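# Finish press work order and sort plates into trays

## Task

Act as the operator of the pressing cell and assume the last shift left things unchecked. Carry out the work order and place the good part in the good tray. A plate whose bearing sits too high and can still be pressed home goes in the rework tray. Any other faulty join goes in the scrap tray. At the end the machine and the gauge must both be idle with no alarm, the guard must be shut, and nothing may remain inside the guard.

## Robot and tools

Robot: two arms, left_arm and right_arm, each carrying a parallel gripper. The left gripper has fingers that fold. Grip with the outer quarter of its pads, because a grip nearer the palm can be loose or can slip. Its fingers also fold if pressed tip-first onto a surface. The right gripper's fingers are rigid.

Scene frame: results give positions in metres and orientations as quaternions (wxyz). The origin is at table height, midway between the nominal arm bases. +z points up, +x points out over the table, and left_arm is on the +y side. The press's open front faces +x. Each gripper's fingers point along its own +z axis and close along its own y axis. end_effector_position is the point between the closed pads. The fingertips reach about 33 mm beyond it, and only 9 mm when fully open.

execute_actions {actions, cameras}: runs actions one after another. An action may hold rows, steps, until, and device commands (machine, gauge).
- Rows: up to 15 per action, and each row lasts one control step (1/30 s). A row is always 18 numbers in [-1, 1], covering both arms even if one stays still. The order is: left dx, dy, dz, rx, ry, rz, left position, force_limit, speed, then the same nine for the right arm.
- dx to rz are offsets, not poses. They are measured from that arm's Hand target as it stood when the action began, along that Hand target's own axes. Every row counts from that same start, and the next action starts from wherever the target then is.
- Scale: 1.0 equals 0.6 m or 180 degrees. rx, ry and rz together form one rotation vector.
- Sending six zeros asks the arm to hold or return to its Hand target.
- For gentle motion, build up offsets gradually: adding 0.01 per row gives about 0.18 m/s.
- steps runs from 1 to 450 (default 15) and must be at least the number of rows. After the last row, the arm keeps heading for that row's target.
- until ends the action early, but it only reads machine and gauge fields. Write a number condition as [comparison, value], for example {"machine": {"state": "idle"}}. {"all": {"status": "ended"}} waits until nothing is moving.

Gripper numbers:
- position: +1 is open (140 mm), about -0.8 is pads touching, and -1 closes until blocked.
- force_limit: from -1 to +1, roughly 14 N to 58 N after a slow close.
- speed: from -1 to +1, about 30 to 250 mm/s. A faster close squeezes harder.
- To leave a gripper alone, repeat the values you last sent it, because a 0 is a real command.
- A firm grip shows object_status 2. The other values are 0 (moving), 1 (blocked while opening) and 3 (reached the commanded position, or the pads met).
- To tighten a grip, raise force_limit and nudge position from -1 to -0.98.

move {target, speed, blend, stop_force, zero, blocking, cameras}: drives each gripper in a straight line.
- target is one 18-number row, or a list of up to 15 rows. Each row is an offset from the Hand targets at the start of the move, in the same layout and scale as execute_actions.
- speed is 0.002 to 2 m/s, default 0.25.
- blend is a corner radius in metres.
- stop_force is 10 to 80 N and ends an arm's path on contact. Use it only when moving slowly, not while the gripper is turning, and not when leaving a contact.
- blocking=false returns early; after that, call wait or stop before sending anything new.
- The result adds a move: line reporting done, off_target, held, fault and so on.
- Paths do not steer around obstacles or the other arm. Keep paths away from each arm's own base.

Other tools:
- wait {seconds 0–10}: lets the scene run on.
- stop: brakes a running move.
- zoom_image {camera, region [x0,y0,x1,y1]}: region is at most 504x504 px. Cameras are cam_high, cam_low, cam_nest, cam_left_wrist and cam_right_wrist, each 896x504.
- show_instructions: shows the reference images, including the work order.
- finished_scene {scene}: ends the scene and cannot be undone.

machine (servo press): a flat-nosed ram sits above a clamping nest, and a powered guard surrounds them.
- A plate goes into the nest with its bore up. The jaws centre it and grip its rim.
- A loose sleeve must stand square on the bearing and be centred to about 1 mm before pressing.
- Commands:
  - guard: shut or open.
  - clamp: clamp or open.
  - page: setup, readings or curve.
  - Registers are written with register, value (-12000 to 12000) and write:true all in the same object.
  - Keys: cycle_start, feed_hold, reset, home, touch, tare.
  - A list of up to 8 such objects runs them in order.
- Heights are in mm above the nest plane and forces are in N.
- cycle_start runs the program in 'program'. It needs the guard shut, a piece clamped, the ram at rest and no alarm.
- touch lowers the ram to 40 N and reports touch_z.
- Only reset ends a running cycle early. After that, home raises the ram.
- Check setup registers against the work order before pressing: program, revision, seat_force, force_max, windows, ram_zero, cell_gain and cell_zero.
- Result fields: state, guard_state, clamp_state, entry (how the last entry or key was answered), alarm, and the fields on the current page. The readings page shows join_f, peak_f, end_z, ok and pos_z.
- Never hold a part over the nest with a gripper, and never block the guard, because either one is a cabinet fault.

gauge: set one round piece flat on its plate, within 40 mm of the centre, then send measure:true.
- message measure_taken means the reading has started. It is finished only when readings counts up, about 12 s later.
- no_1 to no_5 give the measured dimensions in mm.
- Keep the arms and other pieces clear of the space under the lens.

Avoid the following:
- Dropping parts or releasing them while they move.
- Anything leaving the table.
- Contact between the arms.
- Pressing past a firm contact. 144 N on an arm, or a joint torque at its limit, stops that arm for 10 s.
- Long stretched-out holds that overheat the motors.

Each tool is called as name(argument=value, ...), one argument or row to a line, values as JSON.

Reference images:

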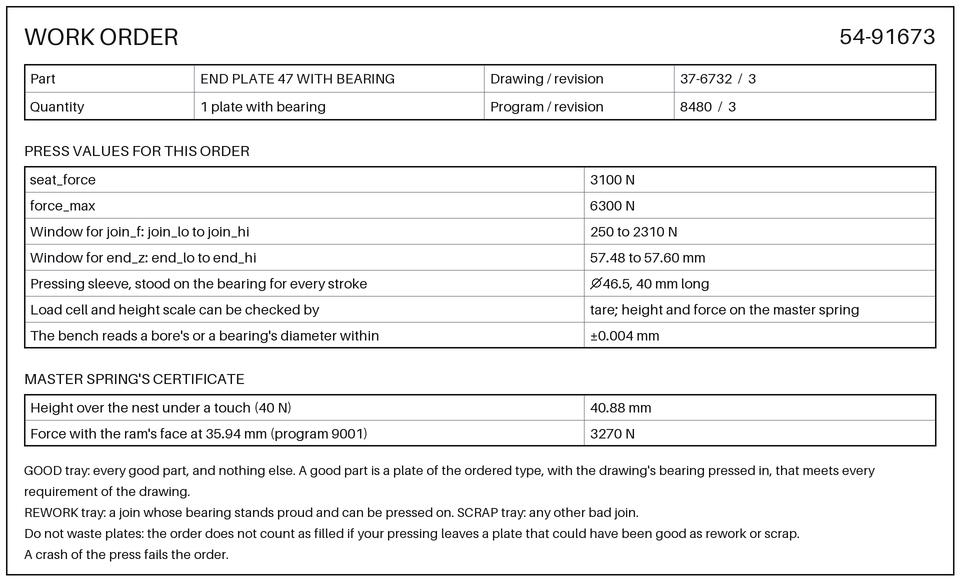

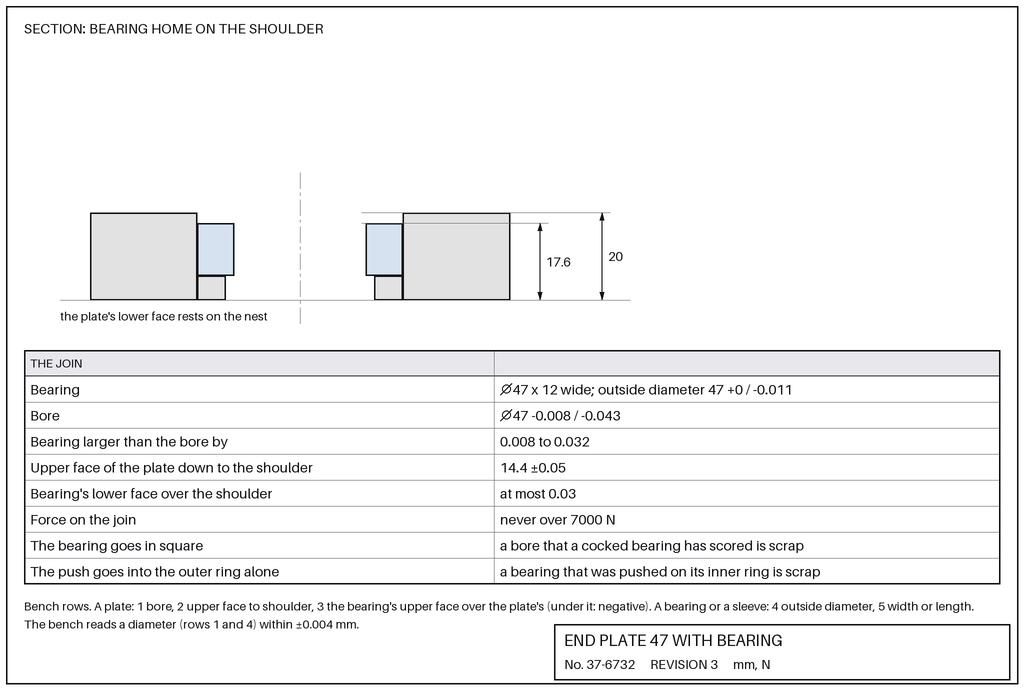

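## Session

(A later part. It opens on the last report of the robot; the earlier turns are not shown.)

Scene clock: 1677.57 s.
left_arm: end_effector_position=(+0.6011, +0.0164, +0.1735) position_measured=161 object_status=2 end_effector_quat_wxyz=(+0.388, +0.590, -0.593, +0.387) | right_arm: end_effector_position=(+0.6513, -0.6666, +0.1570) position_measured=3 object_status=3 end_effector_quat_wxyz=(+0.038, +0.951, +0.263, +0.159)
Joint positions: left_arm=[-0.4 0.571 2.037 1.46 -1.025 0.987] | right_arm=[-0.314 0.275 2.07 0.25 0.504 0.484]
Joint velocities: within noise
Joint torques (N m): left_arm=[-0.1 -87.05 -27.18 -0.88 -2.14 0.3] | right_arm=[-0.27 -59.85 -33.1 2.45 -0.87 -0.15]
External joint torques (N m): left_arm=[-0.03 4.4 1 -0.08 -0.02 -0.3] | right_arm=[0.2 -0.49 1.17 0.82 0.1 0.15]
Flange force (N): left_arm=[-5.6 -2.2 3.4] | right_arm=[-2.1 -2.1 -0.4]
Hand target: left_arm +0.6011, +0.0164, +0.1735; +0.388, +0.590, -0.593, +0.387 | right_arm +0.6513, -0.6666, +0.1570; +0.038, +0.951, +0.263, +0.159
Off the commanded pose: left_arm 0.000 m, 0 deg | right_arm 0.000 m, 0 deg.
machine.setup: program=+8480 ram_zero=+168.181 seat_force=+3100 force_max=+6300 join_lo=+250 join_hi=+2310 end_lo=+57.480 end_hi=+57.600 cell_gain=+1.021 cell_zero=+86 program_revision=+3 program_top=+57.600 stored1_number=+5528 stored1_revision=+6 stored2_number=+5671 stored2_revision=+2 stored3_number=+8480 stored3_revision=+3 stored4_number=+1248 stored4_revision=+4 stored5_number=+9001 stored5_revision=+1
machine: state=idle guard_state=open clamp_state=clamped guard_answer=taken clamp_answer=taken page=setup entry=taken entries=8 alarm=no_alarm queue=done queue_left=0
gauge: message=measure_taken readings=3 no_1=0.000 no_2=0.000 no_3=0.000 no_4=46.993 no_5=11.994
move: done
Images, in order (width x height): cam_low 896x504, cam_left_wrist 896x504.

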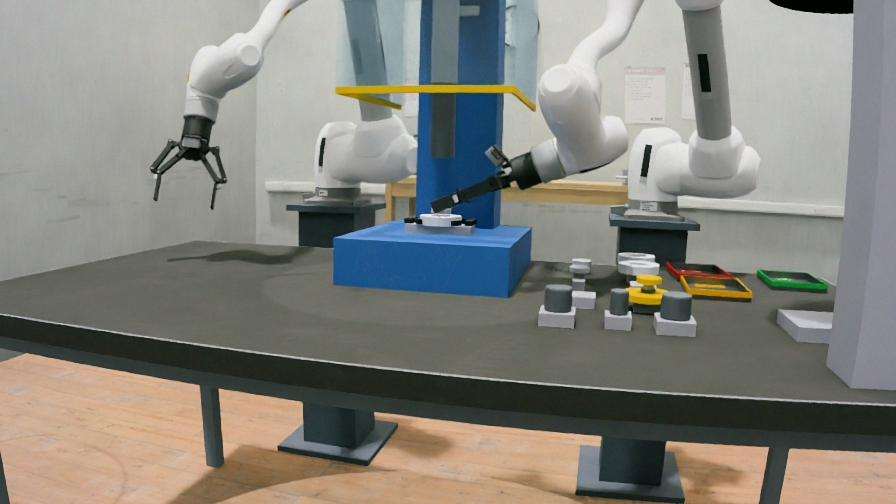

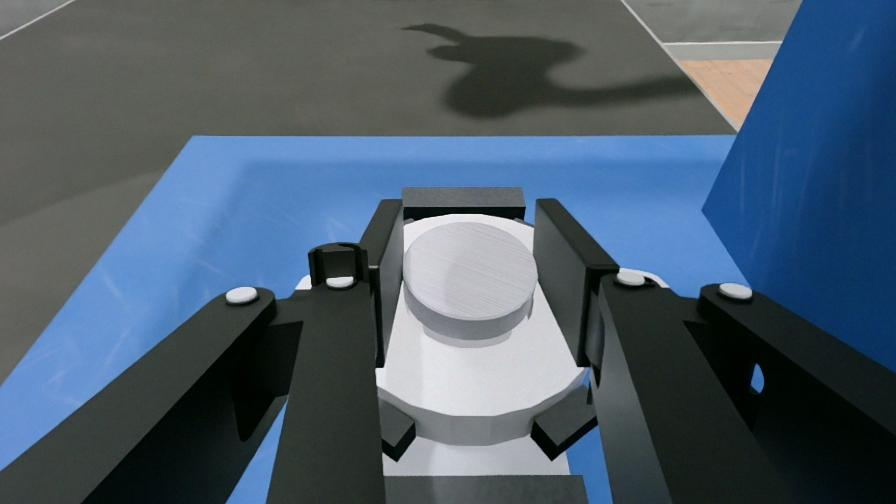

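move(
  target=[
    [0.0006,0,0.00137,0,-0.0072,0,-1,-0.05,-1,0,0,0,0,0,0,1,1,1],
  ],
  speed=0.03,
  cameras=["cam_left_wrist","cam_low"],
)

zoom_image(
  camera="cam_low",
  region=[425, 203, 455, 223],
)

zoom_image(
  camera="cam_low",
  region=[415, 195, 470, 230],
)

Scene clock: 1689.27 s.
left_arm: end_effector_position=(+0.6011, +0.0155, +0.1735) position_measured=161 object_status=2 end_effector_quat_wxyz=(+0.382, +0.595, -0.597, +0.380) | right_arm: end_effector_position=(+0.6513, -0.6666, +0.1570) position_measured=3 object_status=3 end_effector_quat_wxyz=(+0.038, +0.951, +0.263, +0.159)
Joint positions: left_arm=[-0.406 0.562 2.033 1.478 -1.002 0.965] | right_arm=[-0.314 0.275 2.07 0.25 0.504 0.484]
Joint velocities: within noise
Joint torques (N m): left_arm=[0.07 -86.56 -27.48 -1.02 -2 0.15] | right_arm=[0.17 -60.39 -33.05 2.46 -0.83 -0.11]
External joint torques (N m): left_arm=[-0.21 4.41 0.86 0.01 -0.1 -0.16] | right_arm=[-0.43 0.08 1.06 0.82 0.06 0.12]
Flange force (N): left_arm=[-5.6 -2.4 3.8] | right_arm=[-2.6 -0.8 0.5]
Hand target: left_arm +0.6011, +0.0155, +0.1735; +0.382, +0.595, -0.597, +0.380 | right_arm +0.6513, -0.6666, +0.1570; +0.038, +0.951, +0.263, +0.159
Off the commanded pose: left_arm 0.000 m, 0 deg | right_arm 0.000 m, 0 deg.
machine.setup: program=+8480 ram_zero=+168.181 seat_force=+3100 force_max=+6300 join_lo=+250 join_hi=+2310 end_lo=+57.480 end_hi=+57.600 cell_gain=+1.021 cell_zero=+86 program_revision=+3 program_top=+57.600 stored1_number=+5528 stored1_revision=+6 stored2_number=+5671 stored2_revision=+2 stored3_number=+8480 stored3_revision=+3 stored4_number=+1248 stored4_revision=+4 stored5_number=+9001 stored5_revision=+1
machine: state=idle guard_state=open clamp_state=clamped guard_answer=taken clamp_answer=taken page=setup entry=taken entries=8 alarm=no_alarm queue=done queue_left=0
gauge: message=measure_taken readings=3 no_1=0.000 no_2=0.000 no_3=0.000 no_4=46.993 no_5=11.994
move: done
Images, in order (width x height): cam_low 896x504, cam_left_wrist 896x504.

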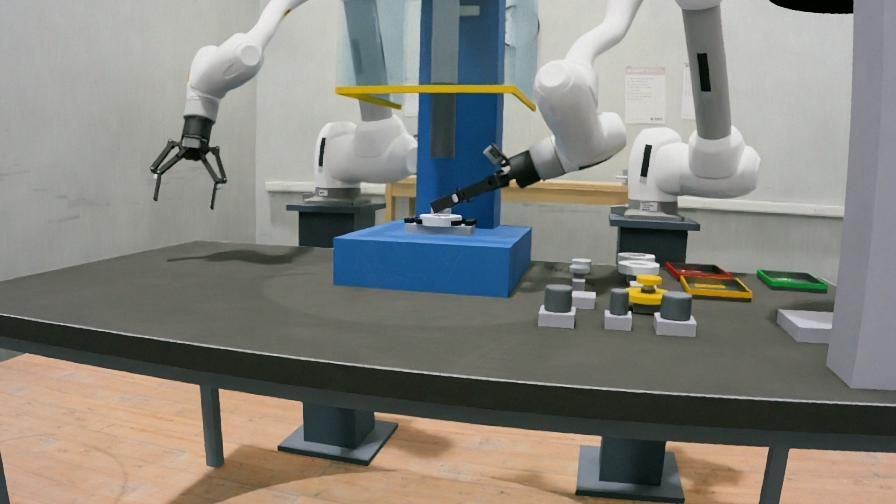

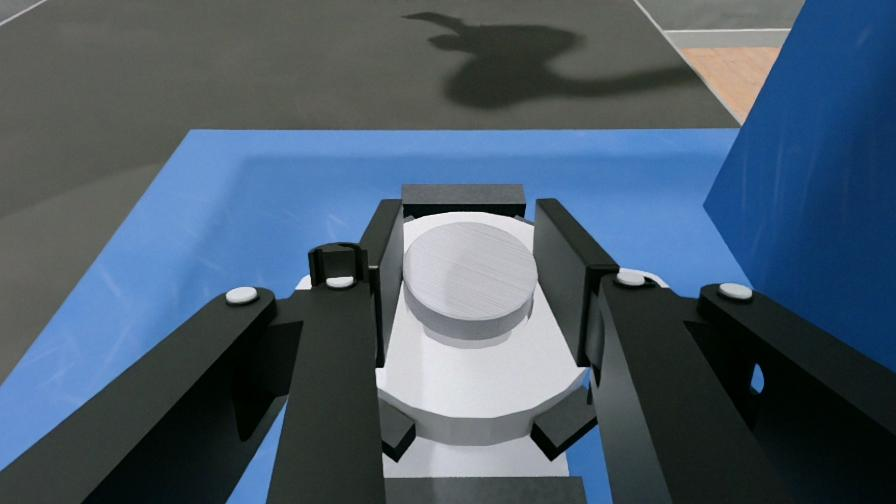

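Scaled by 16.800 from the camera's 896x504 image, which has a finer 1280x720 frame.

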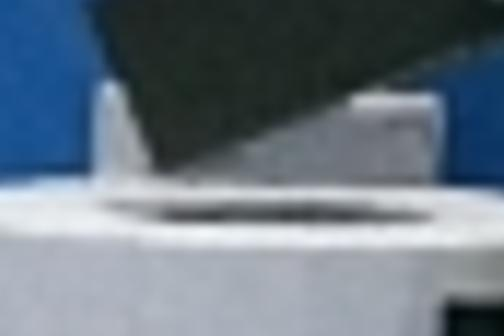

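Scaled by 9.164 from the camera's 896x504 image, which has a finer 1280x720 frame.

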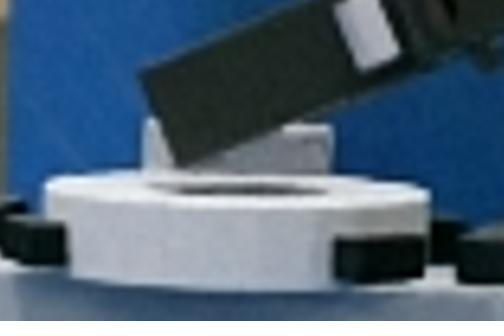

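move(
  target=[
    [0.0001,0,0.0004,0,-0.0044,0,-1,-0.05,-1,0,0,0,0,0,0,1,1,1],
    [-0.0047,0,0.00254,0,-0.0044,0,-1,-0.05,-1,0,0,0,0,0,0,1,1,1],
  ],
  speed=0.02,
  cameras=["cam_left_wrist","cam_low"],
)

zoom_image(
  camera="cam_low",
  region=[425, 203, 455, 223],
)

zoom_image(
  camera="cam_left_wrist",
  region=[390, 200, 550, 350],
)

Scene clock: 1706.97 s.
left_arm: end_effector_position=(+0.6011, +0.0153, +0.1703) position_measured=161 object_status=2 end_effector_quat_wxyz=(+0.377, +0.597, -0.600, +0.376) | right_arm: end_effector_position=(+0.6513, -0.6666, +0.1570) position_measured=3 object_status=3 end_effector_quat_wxyz=(+0.038, +0.951, +0.263, +0.159)
Joint positions: left_arm=[-0.409 0.561 2.032 1.486 -0.989 0.957] | right_arm=[-0.314 0.275 2.07 0.25 0.504 0.484]
Joint velocities: within noise
Joint torques (N m): left_arm=[-0.11 -86.78 -27.58 -0.82 -2 0.19] | right_arm=[0.66 -60.76 -33.06 2.46 -0.87 -0.14]
External joint torques (N m): left_arm=[0.01 5.02 0.96 -0.21 -0.07 -0.19] | right_arm=[-0.82 0.45 1.12 0.81 0.11 0.15]
Flange force (N): left_arm=[-6.5 -2.6 4.4] | right_arm=[-2.9 -0.2 0.9]
Hand target: left_arm +0.6011, +0.0153, +0.1703; +0.377, +0.597, -0.600, +0.376 | right_arm +0.6513, -0.6666, +0.1570; +0.038, +0.951, +0.263, +0.159
Off the commanded pose: left_arm 0.000 m, 0 deg | right_arm 0.000 m, 0 deg.
machine.setup: program=+8480 ram_zero=+168.181 seat_force=+3100 force_max=+6300 join_lo=+250 join_hi=+2310 end_lo=+57.480 end_hi=+57.600 cell_gain=+1.021 cell_zero=+86 program_revision=+3 program_top=+57.600 stored1_number=+5528 stored1_revision=+6 stored2_number=+5671 stored2_revision=+2 stored3_number=+8480 stored3_revision=+3 stored4_number=+1248 stored4_revision=+4 stored5_number=+9001 stored5_revision=+1
machine: state=idle guard_state=open clamp_state=clamped guard_answer=taken clamp_answer=taken page=setup entry=taken entries=8 alarm=no_alarm queue=done queue_left=0
gauge: message=measure_taken readings=3 no_1=0.000 no_2=0.000 no_3=0.000 no_4=46.993 no_5=11.994
move: done
Images, in order (width x height): cam_low 896x504, cam_left_wrist 896x504.

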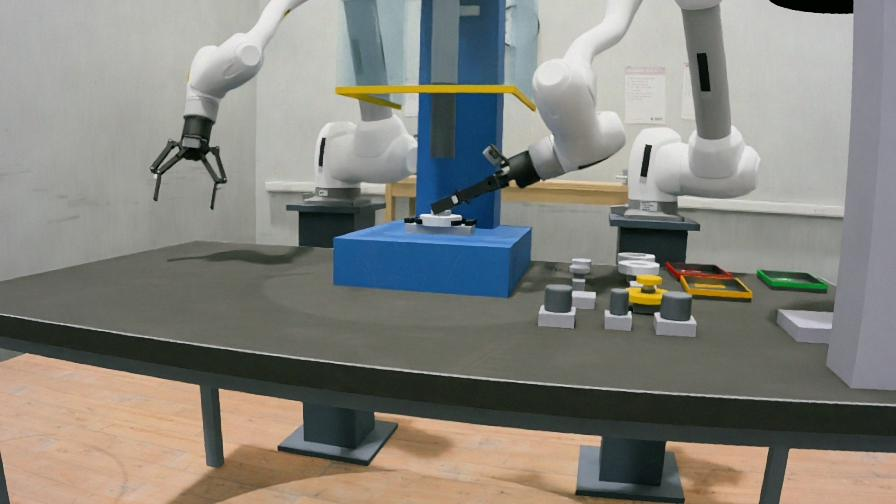

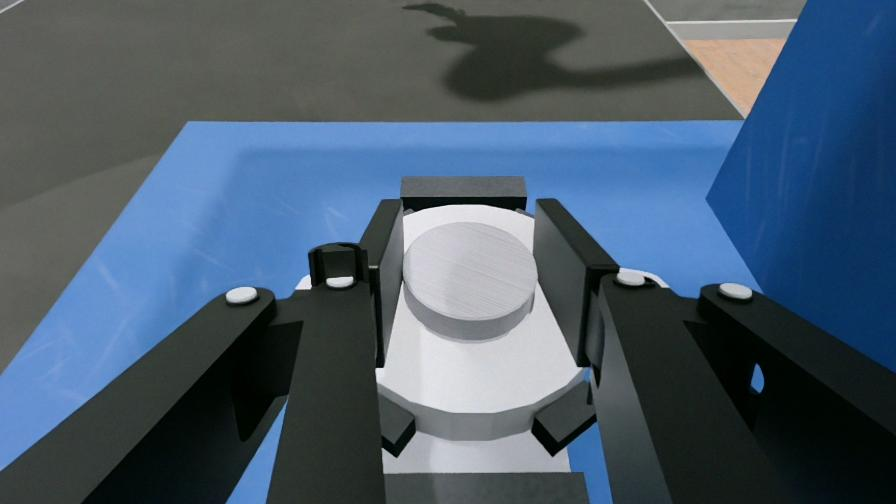

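Scaled by 16.800 from the camera's 896x504 image, which has a finer 1280x720 frame.

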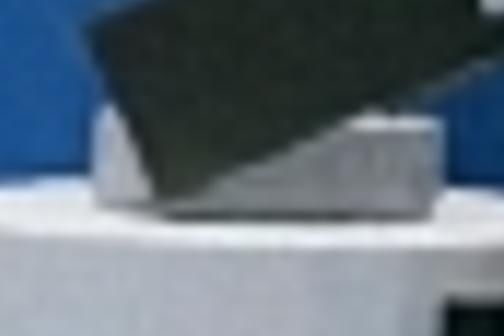

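Scaled by 3.150 from the camera's 896x504 image, which has a finer 1280x720 frame.

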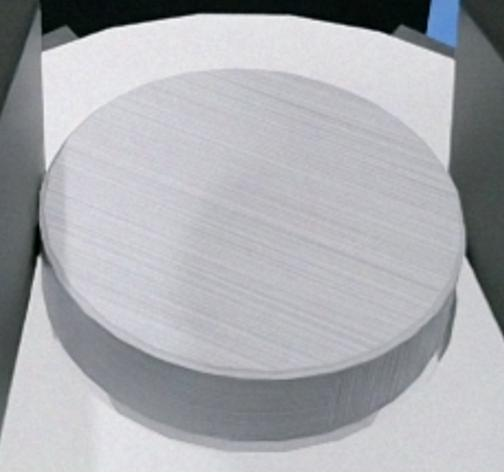

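execute_actions(
  actions=[
    {"rows":[[-0.0006,0,0.0002,0,0,0,-0.1,-0.05,-1,0,0,0,0,0,0,1,1,1]],"steps":30},
  ],
  cameras=["cam_left_wrist","cam_low"],
)

zoom_image(
  camera="cam_low",
  region=[425, 203, 455, 223],
)

zoom_image(
  camera="cam_left_wrist",
  region=[390, 200, 550, 350],
)

Scene clock: 1714.93 s.
left_arm: end_effector_position=(+0.6011, +0.0154, +0.1699) position_measured=141 object_status=3 end_effector_quat_wxyz=(+0.377, +0.597, -0.599, +0.376) | right_arm: end_effector_position=(+0.6513, -0.6666, +0.1570) position_measured=3 object_status=3 end_effector_quat_wxyz=(+0.038, +0.951, +0.263, +0.159)
Joint positions: left_arm=[-0.409 0.562 2.032 1.486 -0.989 0.958] | right_arm=[-0.314 0.275 2.07 0.25 0.504 0.484]
Joint velocities: within noise
Joint torques (N m): left_arm=[0.01 -85.94 -27.25 -0.77 -1.8 0.29] | right_arm=[0.37 -60.04 -33.1 2.55 -0.87 -0.09]
External joint torques (N m): left_arm=[-0.12 4.09 0.7 -0.25 -0.26 -0.29] | right_arm=[-0.47 -0.28 1.21 0.72 0.1 0.09]
Flange force (N): left_arm=[-5.0 -2.3 3.7] | right_arm=[-3.0 -1.2 -0.2]
Hand target: left_arm +0.6011, +0.0154, +0.1699; +0.377, +0.597, -0.600, +0.376 | right_arm +0.6513, -0.6666, +0.1570; +0.038, +0.951, +0.263, +0.159
Off the commanded pose: left_arm 0.000 m, 0 deg | right_arm 0.000 m, 0 deg.
machine.setup: program=+8480 ram_zero=+168.181 seat_force=+3100 force_max=+6300 join_lo=+250 join_hi=+2310 end_lo=+57.480 end_hi=+57.600 cell_gain=+1.021 cell_zero=+86 program_revision=+3 program_top=+57.600 stored1_number=+5528 stored1_revision=+6 stored2_number=+5671 stored2_revision=+2 stored3_number=+8480 stored3_revision=+3 stored4_number=+1248 stored4_revision=+4 stored5_number=+9001 stored5_revision=+1
machine: state=idle guard_state=open clamp_state=clamped guard_answer=taken clamp_answer=taken page=setup entry=taken entries=8 alarm=no_alarm queue=done queue_left=0
gauge: message=measure_taken readings=3 no_1=0.000 no_2=0.000 no_3=0.000 no_4=46.993 no_5=11.994
Images, in order (width x height): cam_low 896x504, cam_left_wrist 896x504.

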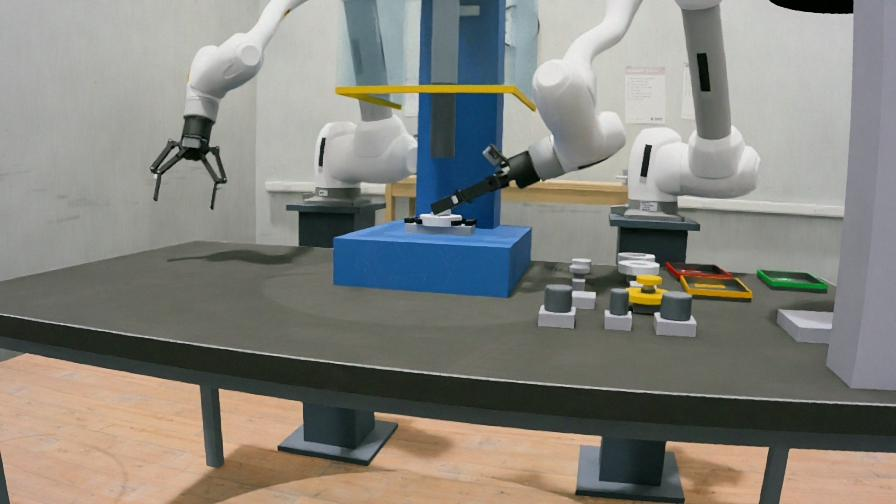

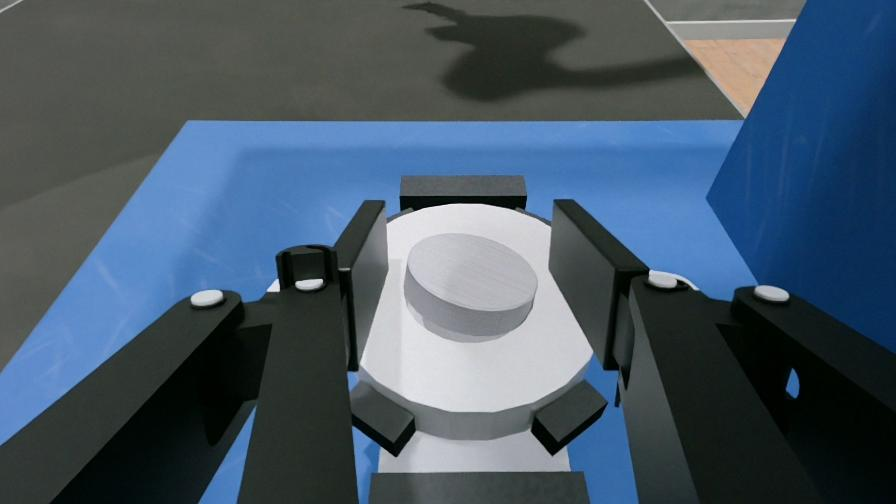

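Scaled by 16.800 from the camera's 896x504 image, which has a finer 1280x720 frame.

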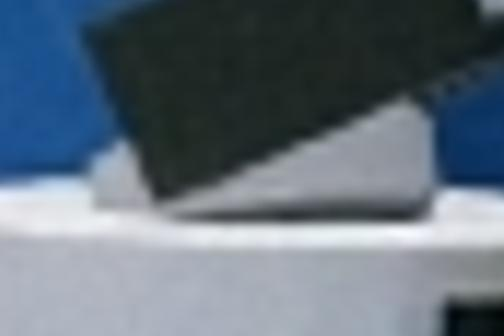

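Scaled by 3.150 from the camera's 896x504 image, which has a finer 1280x720 frame.

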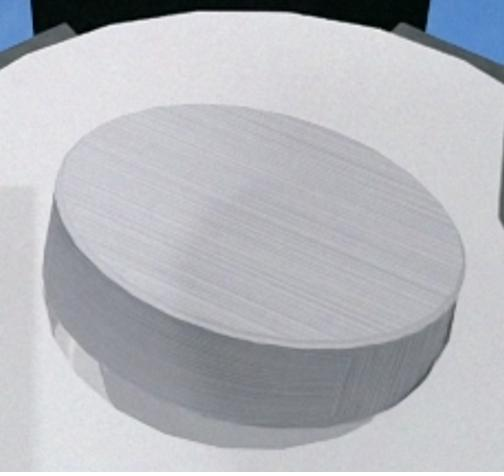

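execute_actions(
  actions=[
    {"rows":[[0,0,0,0,0,0,-1,-0.05,-1,0,0,0,0,0,0,1,1,1]],"steps":45},
  ],
  cameras=[],
)

wait(
  seconds=1.0,
  cameras=["cam_left_wrist","cam_low"],
)

move(
  target=[
    [0.0121,0,-0.0056,0,0,0,-1,-0.05,-1,0,0,0,0,0,0,1,1,1],
  ],
  speed=0.03,
  cameras=["cam_left_wrist","cam_low"],
)

zoom_image(
  camera="cam_low",
  region=[425, 200, 455, 220],
)

zoom_image(
  camera="cam_left_wrist",
  region=[390, 200, 550, 350],
)

Scene clock: 1748.33 s.
left_arm: end_effector_position=(+0.6011, +0.0154, +0.1699) position_measured=163 object_status=2 end_effector_quat_wxyz=(+0.377, +0.597, -0.600, +0.376) | right_arm: end_effector_position=(+0.6513, -0.6666, +0.1570) position_measured=3 object_status=3 end_effector_quat_wxyz=(+0.038, +0.951, +0.263, +0.159)
Joint positions: left_arm=[-0.409 0.562 2.032 1.486 -0.989 0.958] | right_arm=[-0.314 0.275 2.07 0.25 0.504 0.484]
Joint velocities: within noise
Joint torques (N m): left_arm=[-1.75 -78.03 -22.81 1.14 0.7 0.51] | right_arm=[0.26 -60.2 -33.14 2.53 -0.83 -0.15]
External joint torques (N m): left_arm=[1.64 -3.81 -3.78 -2.16 -2.76 -0.51] | right_arm=[-0.52 -0.08 1.2 0.75 0.06 0.15]
Flange force (N): left_arm=[3.9 -3.5 -2.8] | right_arm=[-2.8 -1.1 0.1]
Hand target: left_arm +0.6011, +0.0154, +0.1699; +0.377, +0.597, -0.600, +0.376 | right_arm +0.6513, -0.6666, +0.1570; +0.038, +0.951, +0.263, +0.159
Off the commanded pose: left_arm 0.000 m, 0 deg | right_arm 0.000 m, 0 deg.
machine.setup: program=+8480 ram_zero=+168.181 seat_force=+3100 force_max=+6300 join_lo=+250 join_hi=+2310 end_lo=+57.480 end_hi=+57.600 cell_gain=+1.021 cell_zero=+86 program_revision=+3 program_top=+57.600 stored1_number=+5528 stored1_revision=+6 stored2_number=+5671 stored2_revision=+2 stored3_number=+8480 stored3_revision=+3 stored4_number=+1248 stored4_revision=+4 stored5_number=+9001 stored5_revision=+1
machine: state=idle guard_state=open clamp_state=clamped guard_answer=taken clamp_answer=taken page=setup entry=taken entries=8 alarm=no_alarm queue=done queue_left=0
gauge: message=measure_taken readings=3 no_1=0.000 no_2=0.000 no_3=0.000 no_4=46.993 no_5=11.994
No camera images: "cameras" was empty.

Scene clock: 1749.33 s.
left_arm: end_effector_position=(+0.6011, +0.0154, +0.1699) position_measured=163 object_status=2 end_effector_quat_wxyz=(+0.377, +0.597, -0.600, +0.376) | right_arm: end_effector_position=(+0.6513, -0.6666, +0.1570) position_measured=3 object_status=3 end_effector_quat_wxyz=(+0.038, +0.951, +0.263, +0.159)
Joint positions: left_arm=[-0.409 0.562 2.032 1.486 -0.989 0.958] | right_arm=[-0.314 0.275 2.07 0.25 0.504 0.484]
Joint velocities: within noise
Joint torques (N m): left_arm=[-1.61 -78.02 -22.93 1.11 0.68 0.52] | right_arm=[-0.11 -59.83 -33.07 2.46 -0.85 -0.1]
External joint torques (N m): left_arm=[1.4 -3.94 -3.66 -2.12 -2.75 -0.52] | right_arm=[-0.11 -0.48 1.13 0.81 0.08 0.11]
Flange force (N): left_arm=[4.2 -3.0 -2.7] | right_arm=[-2.6 -1.6 -0.4]
Hand target: left_arm +0.6011, +0.0154, +0.1699; +0.377, +0.597, -0.600, +0.376 | right_arm +0.6513, -0.6666, +0.1570; +0.038, +0.951, +0.263, +0.159
Tool commands: left_gripper/position=-1.0 left_gripper/force_limit=-0.05 left_gripper/speed=-1.0 right_gripper/position=+1.0 right_gripper/force_limit=+1.0 right_gripper/speed=+1.0
Off the commanded pose: left_arm 0.000 m, 0 deg | right_arm 0.000 m, 0 deg.
machine.setup: program=+8480 ram_zero=+168.181 seat_force=+3100 force_max=+6300 join_lo=+250 join_hi=+2310 end_lo=+57.480 end_hi=+57.600 cell_gain=+1.021 cell_zero=+86 program_revision=+3 program_top=+57.600 stored1_number=+5528 stored1_revision=+6 stored2_number=+5671 stored2_revision=+2 stored3_number=+8480 stored3_revision=+3 stored4_number=+1248 stored4_revision=+4 stored5_number=+9001 stored5_revision=+1
machine: state=idle guard_state=open clamp_state=clamped guard_answer=taken clamp_answer=taken page=setup entry=taken entries=8 alarm=no_alarm queue=done queue_left=0
gauge: message=measure_taken readings=3 no_1=0.000 no_2=0.000 no_3=0.000 no_4=46.993 no_5=11.994
wait: 1.00 s
Images, in order (width x height): cam_low 896x504, cam_left_wrist 896x504.

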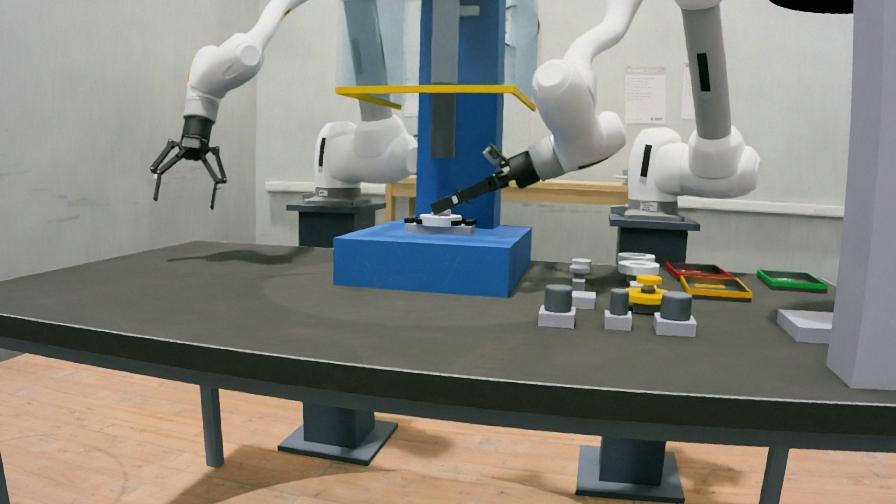

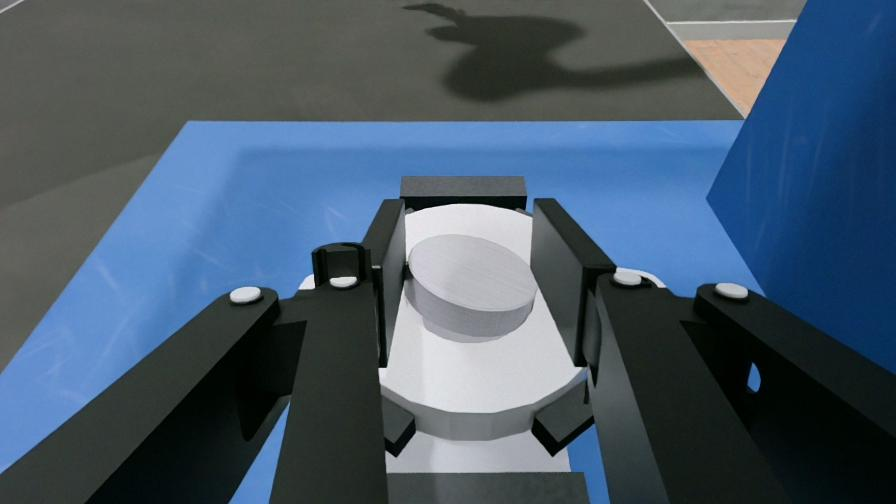

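Scene clock: 1750.07 s.
left_arm: end_effector_position=(+0.6011, +0.0153, +0.1779) position_measured=172 object_status=2 end_effector_quat_wxyz=(+0.377, +0.597, -0.599, +0.376) | right_arm: end_effector_position=(+0.6513, -0.6666, +0.1570) position_measured=3 object_status=3 end_effector_quat_wxyz=(+0.038, +0.951, +0.263, +0.159)
Joint positions: left_arm=[-0.41 0.55 2.03 1.495 -0.988 0.941] | right_arm=[-0.314 0.275 2.07 0.25 0.504 0.484]
Joint velocities: within noise
Joint torques (N m): left_arm=[-20.9 -75.42 -5.21 8.1 -6.75 -0.2] | right_arm=[0.09 -60.23 -33.05 2.48 -0.88 -0.14]
External joint torques (N m): left_arm=[20.77 -5.34 -21.59 -9.15 4.71 0.19] | right_arm=[-0.09 -0.09 1.2 0.78 0.12 0.15]
Flange force (N): left_arm=[-0.2 -36.5 -5.0] | right_arm=[-2.3 -1.5 0.1]
Hand target: left_arm +0.6011, +0.0153, +0.1779; +0.377, +0.597, -0.600, +0.376 | right_arm +0.6513, -0.6666, +0.1570; +0.038, +0.951, +0.263, +0.159
Off the commanded pose: left_arm 0.000 m, 0 deg | right_arm 0.000 m, 0 deg.
machine.setup: program=+8480 ram_zero=+168.181 seat_force=+3100 force_max=+6300 join_lo=+250 join_hi=+2310 end_lo=+57.480 end_hi=+57.600 cell_gain=+1.021 cell_zero=+86 program_revision=+3 program_top=+57.600 stored1_number=+5528 stored1_revision=+6 stored2_number=+5671 stored2_revision=+2 stored3_number=+8480 stored3_revision=+3 stored4_number=+1248 stored4_revision=+4 stored5_number=+9001 stored5_revision=+1
machine: state=idle guard_state=open clamp_state=clamped guard_answer=taken clamp_answer=taken page=setup entry=taken entries=8 alarm=no_alarm queue=done queue_left=0
gauge: message=measure_taken readings=3 no_1=0.000 no_2=0.000 no_3=0.000 no_4=46.993 no_5=11.994
move: done
Images, in order (width x height): cam_low 896x504, cam_left_wrist 896x504.

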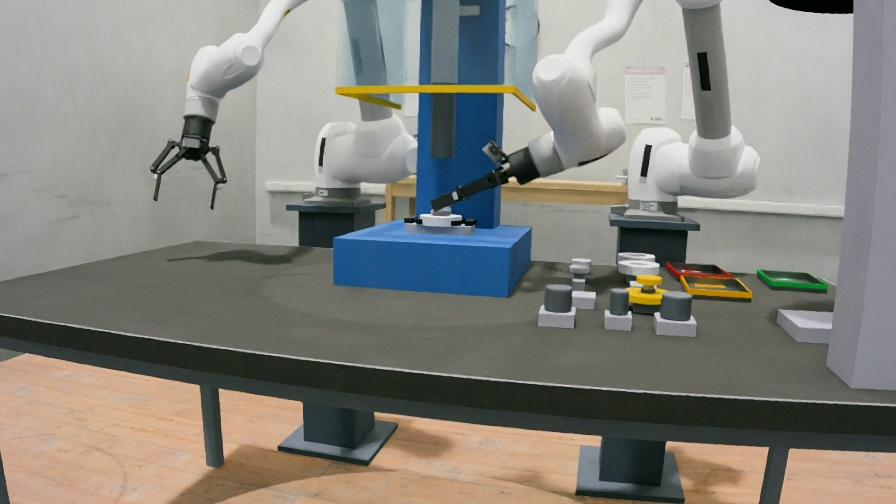

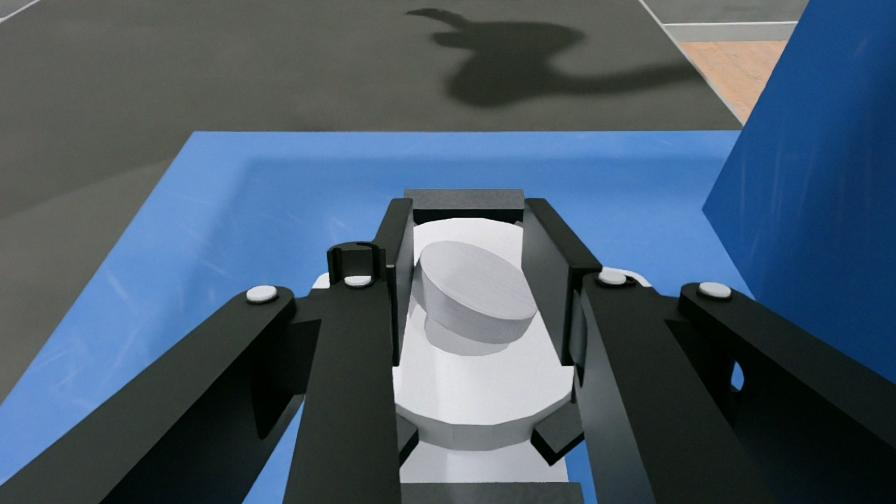

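Scaled by 16.800 from the camera's 896x504 image, which has a finer 1280x720 frame.

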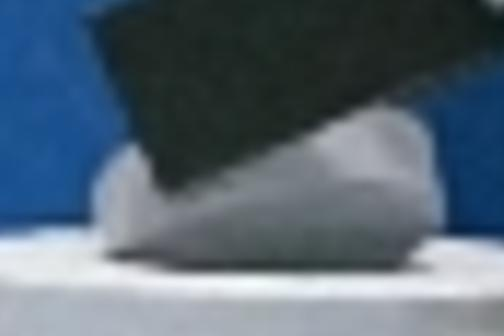

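Scaled by 3.150 from the camera's 896x504 image, which has a finer 1280x720 frame.

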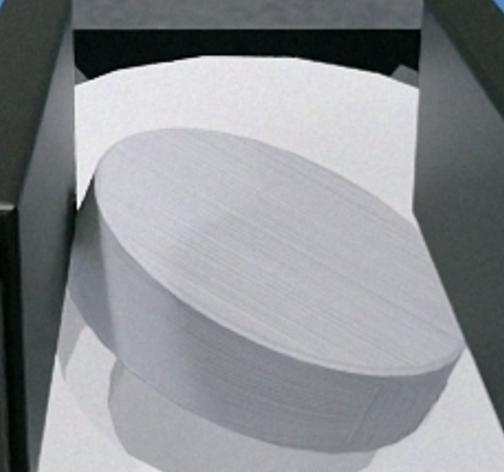

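execute_actions(
  actions=[
    {"rows":[[-0.0091,0,0.0042,0,0,0,-1,-0.05,-1,0,0,0,0,0,0,1,1,1]],"steps":30},
    {"rows":[[0,0,0,0,0,0,-0.1,-0.05,-1,0,0,0,0,0,0,1,1,1]],"steps":40},
  ],
  cameras=["cam_left_wrist","cam_low"],
)

zoom_image(
  camera="cam_low",
  region=[425, 200, 455, 220],
)

zoom_image(
  camera="cam_left_wrist",
  region=[390, 200, 550, 350],
)

Scene clock: 1762.13 s.
left_arm: end_effector_position=(+0.6011, +0.0153, +0.1719) position_measured=141 object_status=3 end_effector_quat_wxyz=(+0.377, +0.597, -0.600, +0.376) | right_arm: end_effector_position=(+0.6513, -0.6666, +0.1570) position_measured=3 object_status=3 end_effector_quat_wxyz=(+0.038, +0.951, +0.263, +0.159)
Joint positions: left_arm=[-0.409 0.559 2.031 1.488 -0.989 0.954] | right_arm=[-0.314 0.275 2.07 0.25 0.504 0.484]
Joint velocities: within noise
Joint torques (N m): left_arm=[0.07 -85.82 -27.46 -0.83 -1.76 0.3] | right_arm=[0.1 -60.43 -33.06 2.48 -0.89 -0.12]
External joint torques (N m): left_arm=[-0.14 4.06 0.82 -0.2 -0.3 -0.3] | right_arm=[-0.13 0.1 1.17 0.79 0.13 0.12]
External joint torques at the end of the 1st action: left_arm=[39.96 -13.56 -42.91 -17.64 9.95 0.68] | right_arm=[-0.61 -0.47 1.1 0.75 0.09 0.19]
Flange force (N): left_arm=[-5.0 -2.2 3.5] | right_arm=[-2.3 -1.2 0.4]
Flange force at the end of the 1st action (N): left_arm=[3.7 -69.4 -10.9] | right_arm=[-2.9 -1.2 -0.6]
Hand target: left_arm +0.6011, +0.0153, +0.1719; +0.377, +0.597, -0.600, +0.376 | right_arm +0.6513, -0.6666, +0.1570; +0.038, +0.951, +0.263, +0.159
Off the commanded pose: left_arm 0.000 m, 0 deg | right_arm 0.000 m, 0 deg.
machine.setup: program=+8480 ram_zero=+168.181 seat_force=+3100 force_max=+6300 join_lo=+250 join_hi=+2310 end_lo=+57.480 end_hi=+57.600 cell_gain=+1.021 cell_zero=+86 program_revision=+3 program_top=+57.600 stored1_number=+5528 stored1_revision=+6 stored2_number=+5671 stored2_revision=+2 stored3_number=+8480 stored3_revision=+3 stored4_number=+1248 stored4_revision=+4 stored5_number=+9001 stored5_revision=+1
machine: state=idle guard_state=open clamp_state=clamped guard_answer=taken clamp_answer=taken page=setup entry=taken entries=8 alarm=no_alarm queue=done queue_left=0
gauge: message=measure_taken readings=3 no_1=0.000 no_2=0.000 no_3=0.000 no_4=46.993 no_5=11.994
Images, in order (width x height): cam_low 896x504, cam_left_wrist 896x504.

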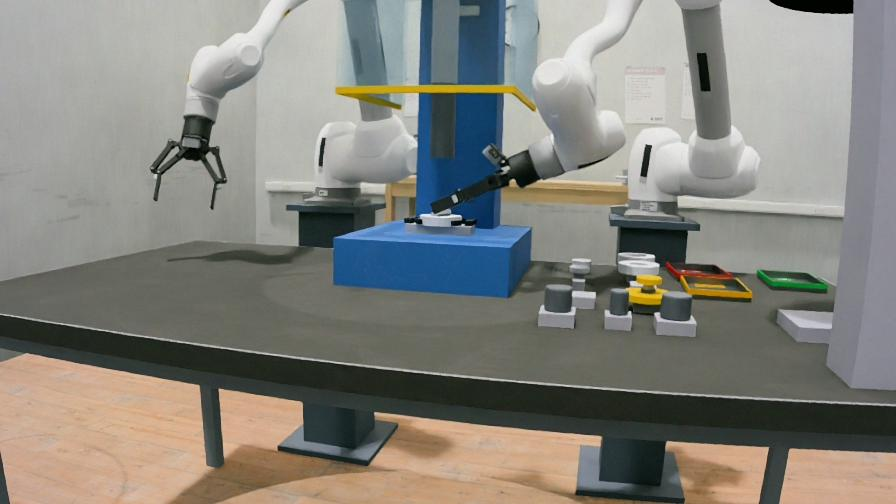

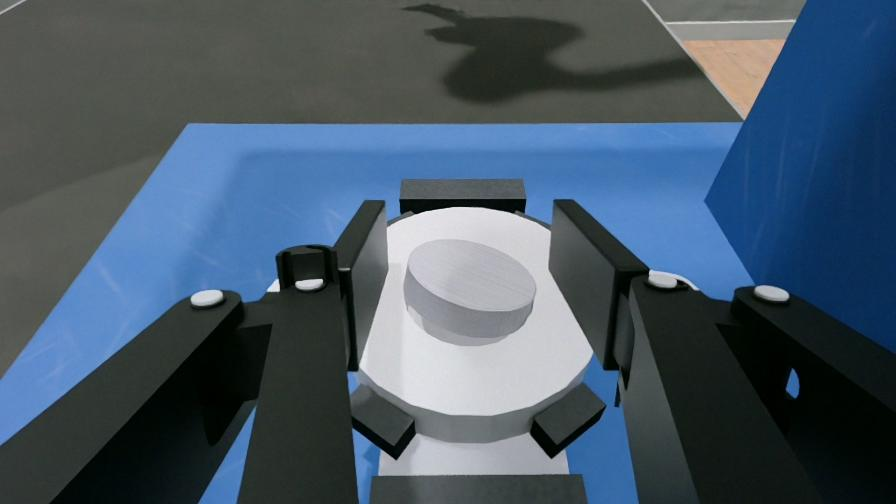

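Scaled by 16.800 from the camera's 896x504 image, which has a finer 1280x720 frame.

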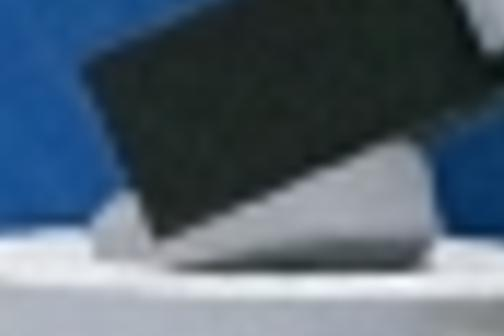

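Scaled by 3.150 from the camera's 896x504 image, which has a finer 1280x720 frame.

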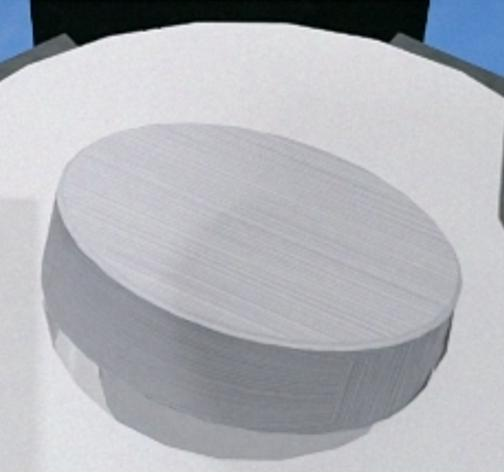

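move(
  target=[
    [0.0091,0,-0.0042,0,0,0,-0.1,-0.05,-1,0,0,0,0,0,0,1,1,1],
    [0.0091,0,-0.0042,0,0,0.0556,-0.1,-0.05,-1,0,0,0,0,0,0,1,1,1],
  ],
  speed=0.03,
  cameras=["cam_left_wrist","cam_low","cam_nest"],
)

zoom_image(
  camera="cam_low",
  region=[425, 200, 455, 220],
)

zoom_image(
  camera="cam_left_wrist",
  region=[330, 170, 610, 380],
)

Scene clock: 1796.80 s.
left_arm: end_effector_position=(+0.6011, +0.0153, +0.1779) position_measured=141 object_status=3 end_effector_quat_wxyz=(-0.343, -0.543, +0.649, -0.408) | right_arm: end_effector_position=(+0.6513, -0.6666, +0.1570) position_measured=3 object_status=3 end_effector_quat_wxyz=(+0.038, +0.951, +0.263, +0.159)
Joint positions: left_arm=[-0.41 0.55 2.03 1.495 -0.988 1.116] | right_arm=[-0.314 0.275 2.07 0.25 0.504 0.484]
Joint velocities: within noise
Joint torques (N m): left_arm=[-0.33 -85.54 -27.75 -0.84 -1.77 0.3] | right_arm=[0.12 -60.28 -32.95 2.44 -0.85 -0.16]
External joint torques (N m): left_arm=[0.19 4.5 0.75 -0.22 -0.27 -0.31] | right_arm=[-0.23 -0.05 1.01 0.83 0.08 0.17]
Flange force (N): left_arm=[-6.1 -1.9 3.6] | right_arm=[-2.2 -1.1 0.2]
Hand target: left_arm +0.6011, +0.0153, +0.1779; -0.343, -0.543, +0.649, -0.408 | right_arm +0.6513, -0.6666, +0.1570; +0.038, +0.951, +0.263, +0.159
Off the commanded pose: left_arm 0.000 m, 0 deg | right_arm 0.000 m, 0 deg.
machine.setup: program=+8480 ram_zero=+168.181 seat_force=+3100 force_max=+6300 join_lo=+250 join_hi=+2310 end_lo=+57.480 end_hi=+57.600 cell_gain=+1.021 cell_zero=+86 program_revision=+3 program_top=+57.600 stored1_number=+5528 stored1_revision=+6 stored2_number=+5671 stored2_revision=+2 stored3_number=+8480 stored3_revision=+3 stored4_number=+1248 stored4_revision=+4 stored5_number=+9001 stored5_revision=+1
machine: state=idle guard_state=open clamp_state=clamped guard_answer=taken clamp_answer=taken page=setup entry=taken entries=8 alarm=no_alarm queue=done queue_left=0
gauge: message=measure_taken readings=3 no_1=0.000 no_2=0.000 no_3=0.000 no_4=46.993 no_5=11.994
move: done
Images, in order (width x height): cam_low 896x504, cam_nest 896x504, cam_left_wrist 896x504.

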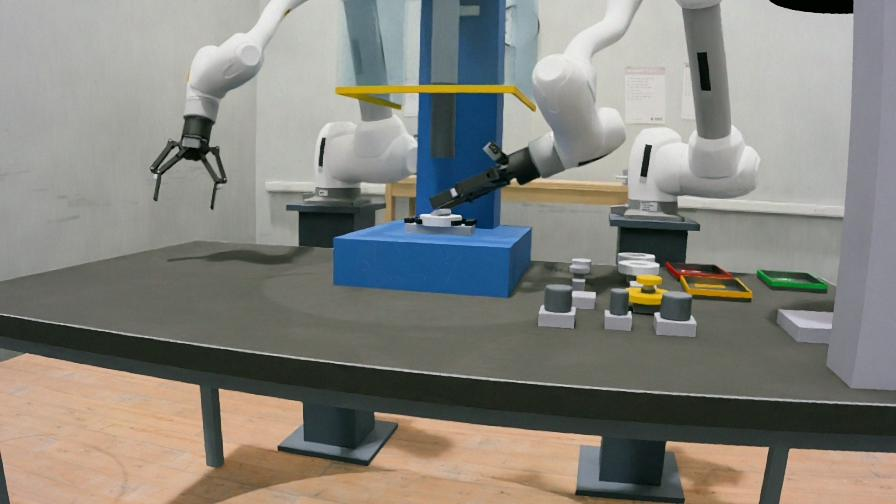

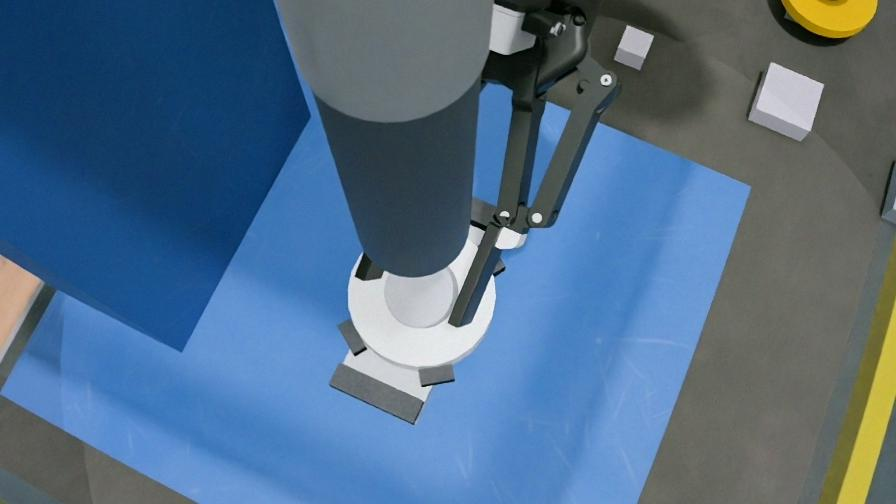

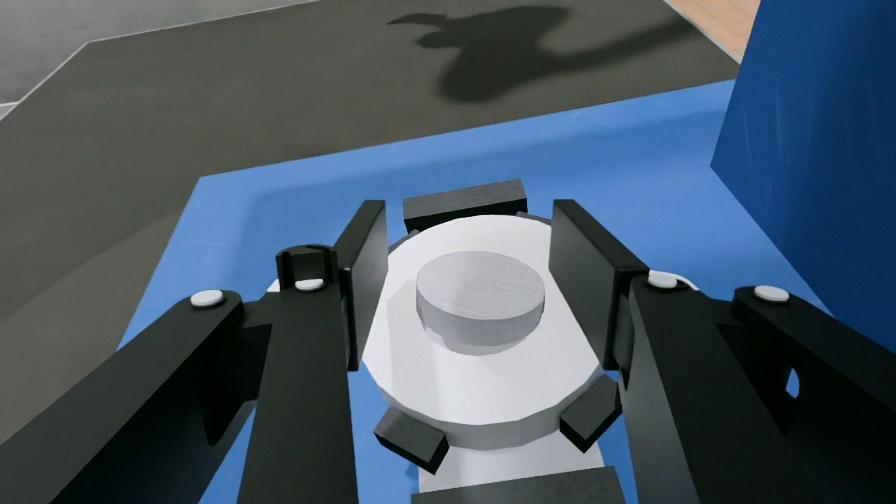

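Scaled by 16.800 from the camera's 896x504 image, which has a finer 1280x720 frame.

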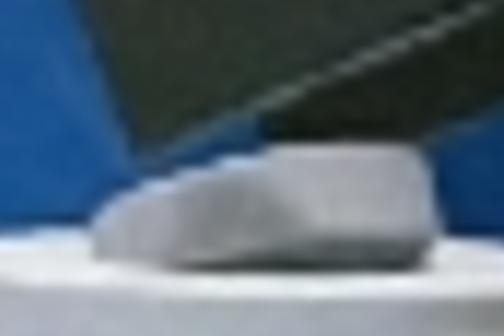

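Scaled by 1.800 from the camera's 896x504 image, which has a finer 1280x720 frame.

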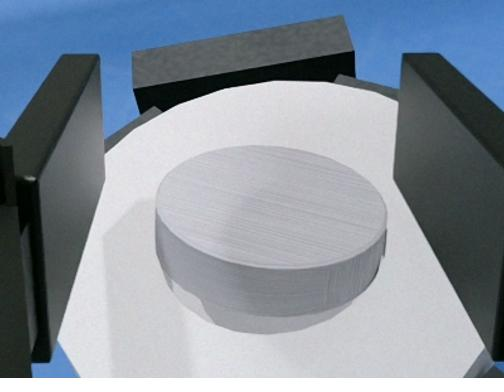

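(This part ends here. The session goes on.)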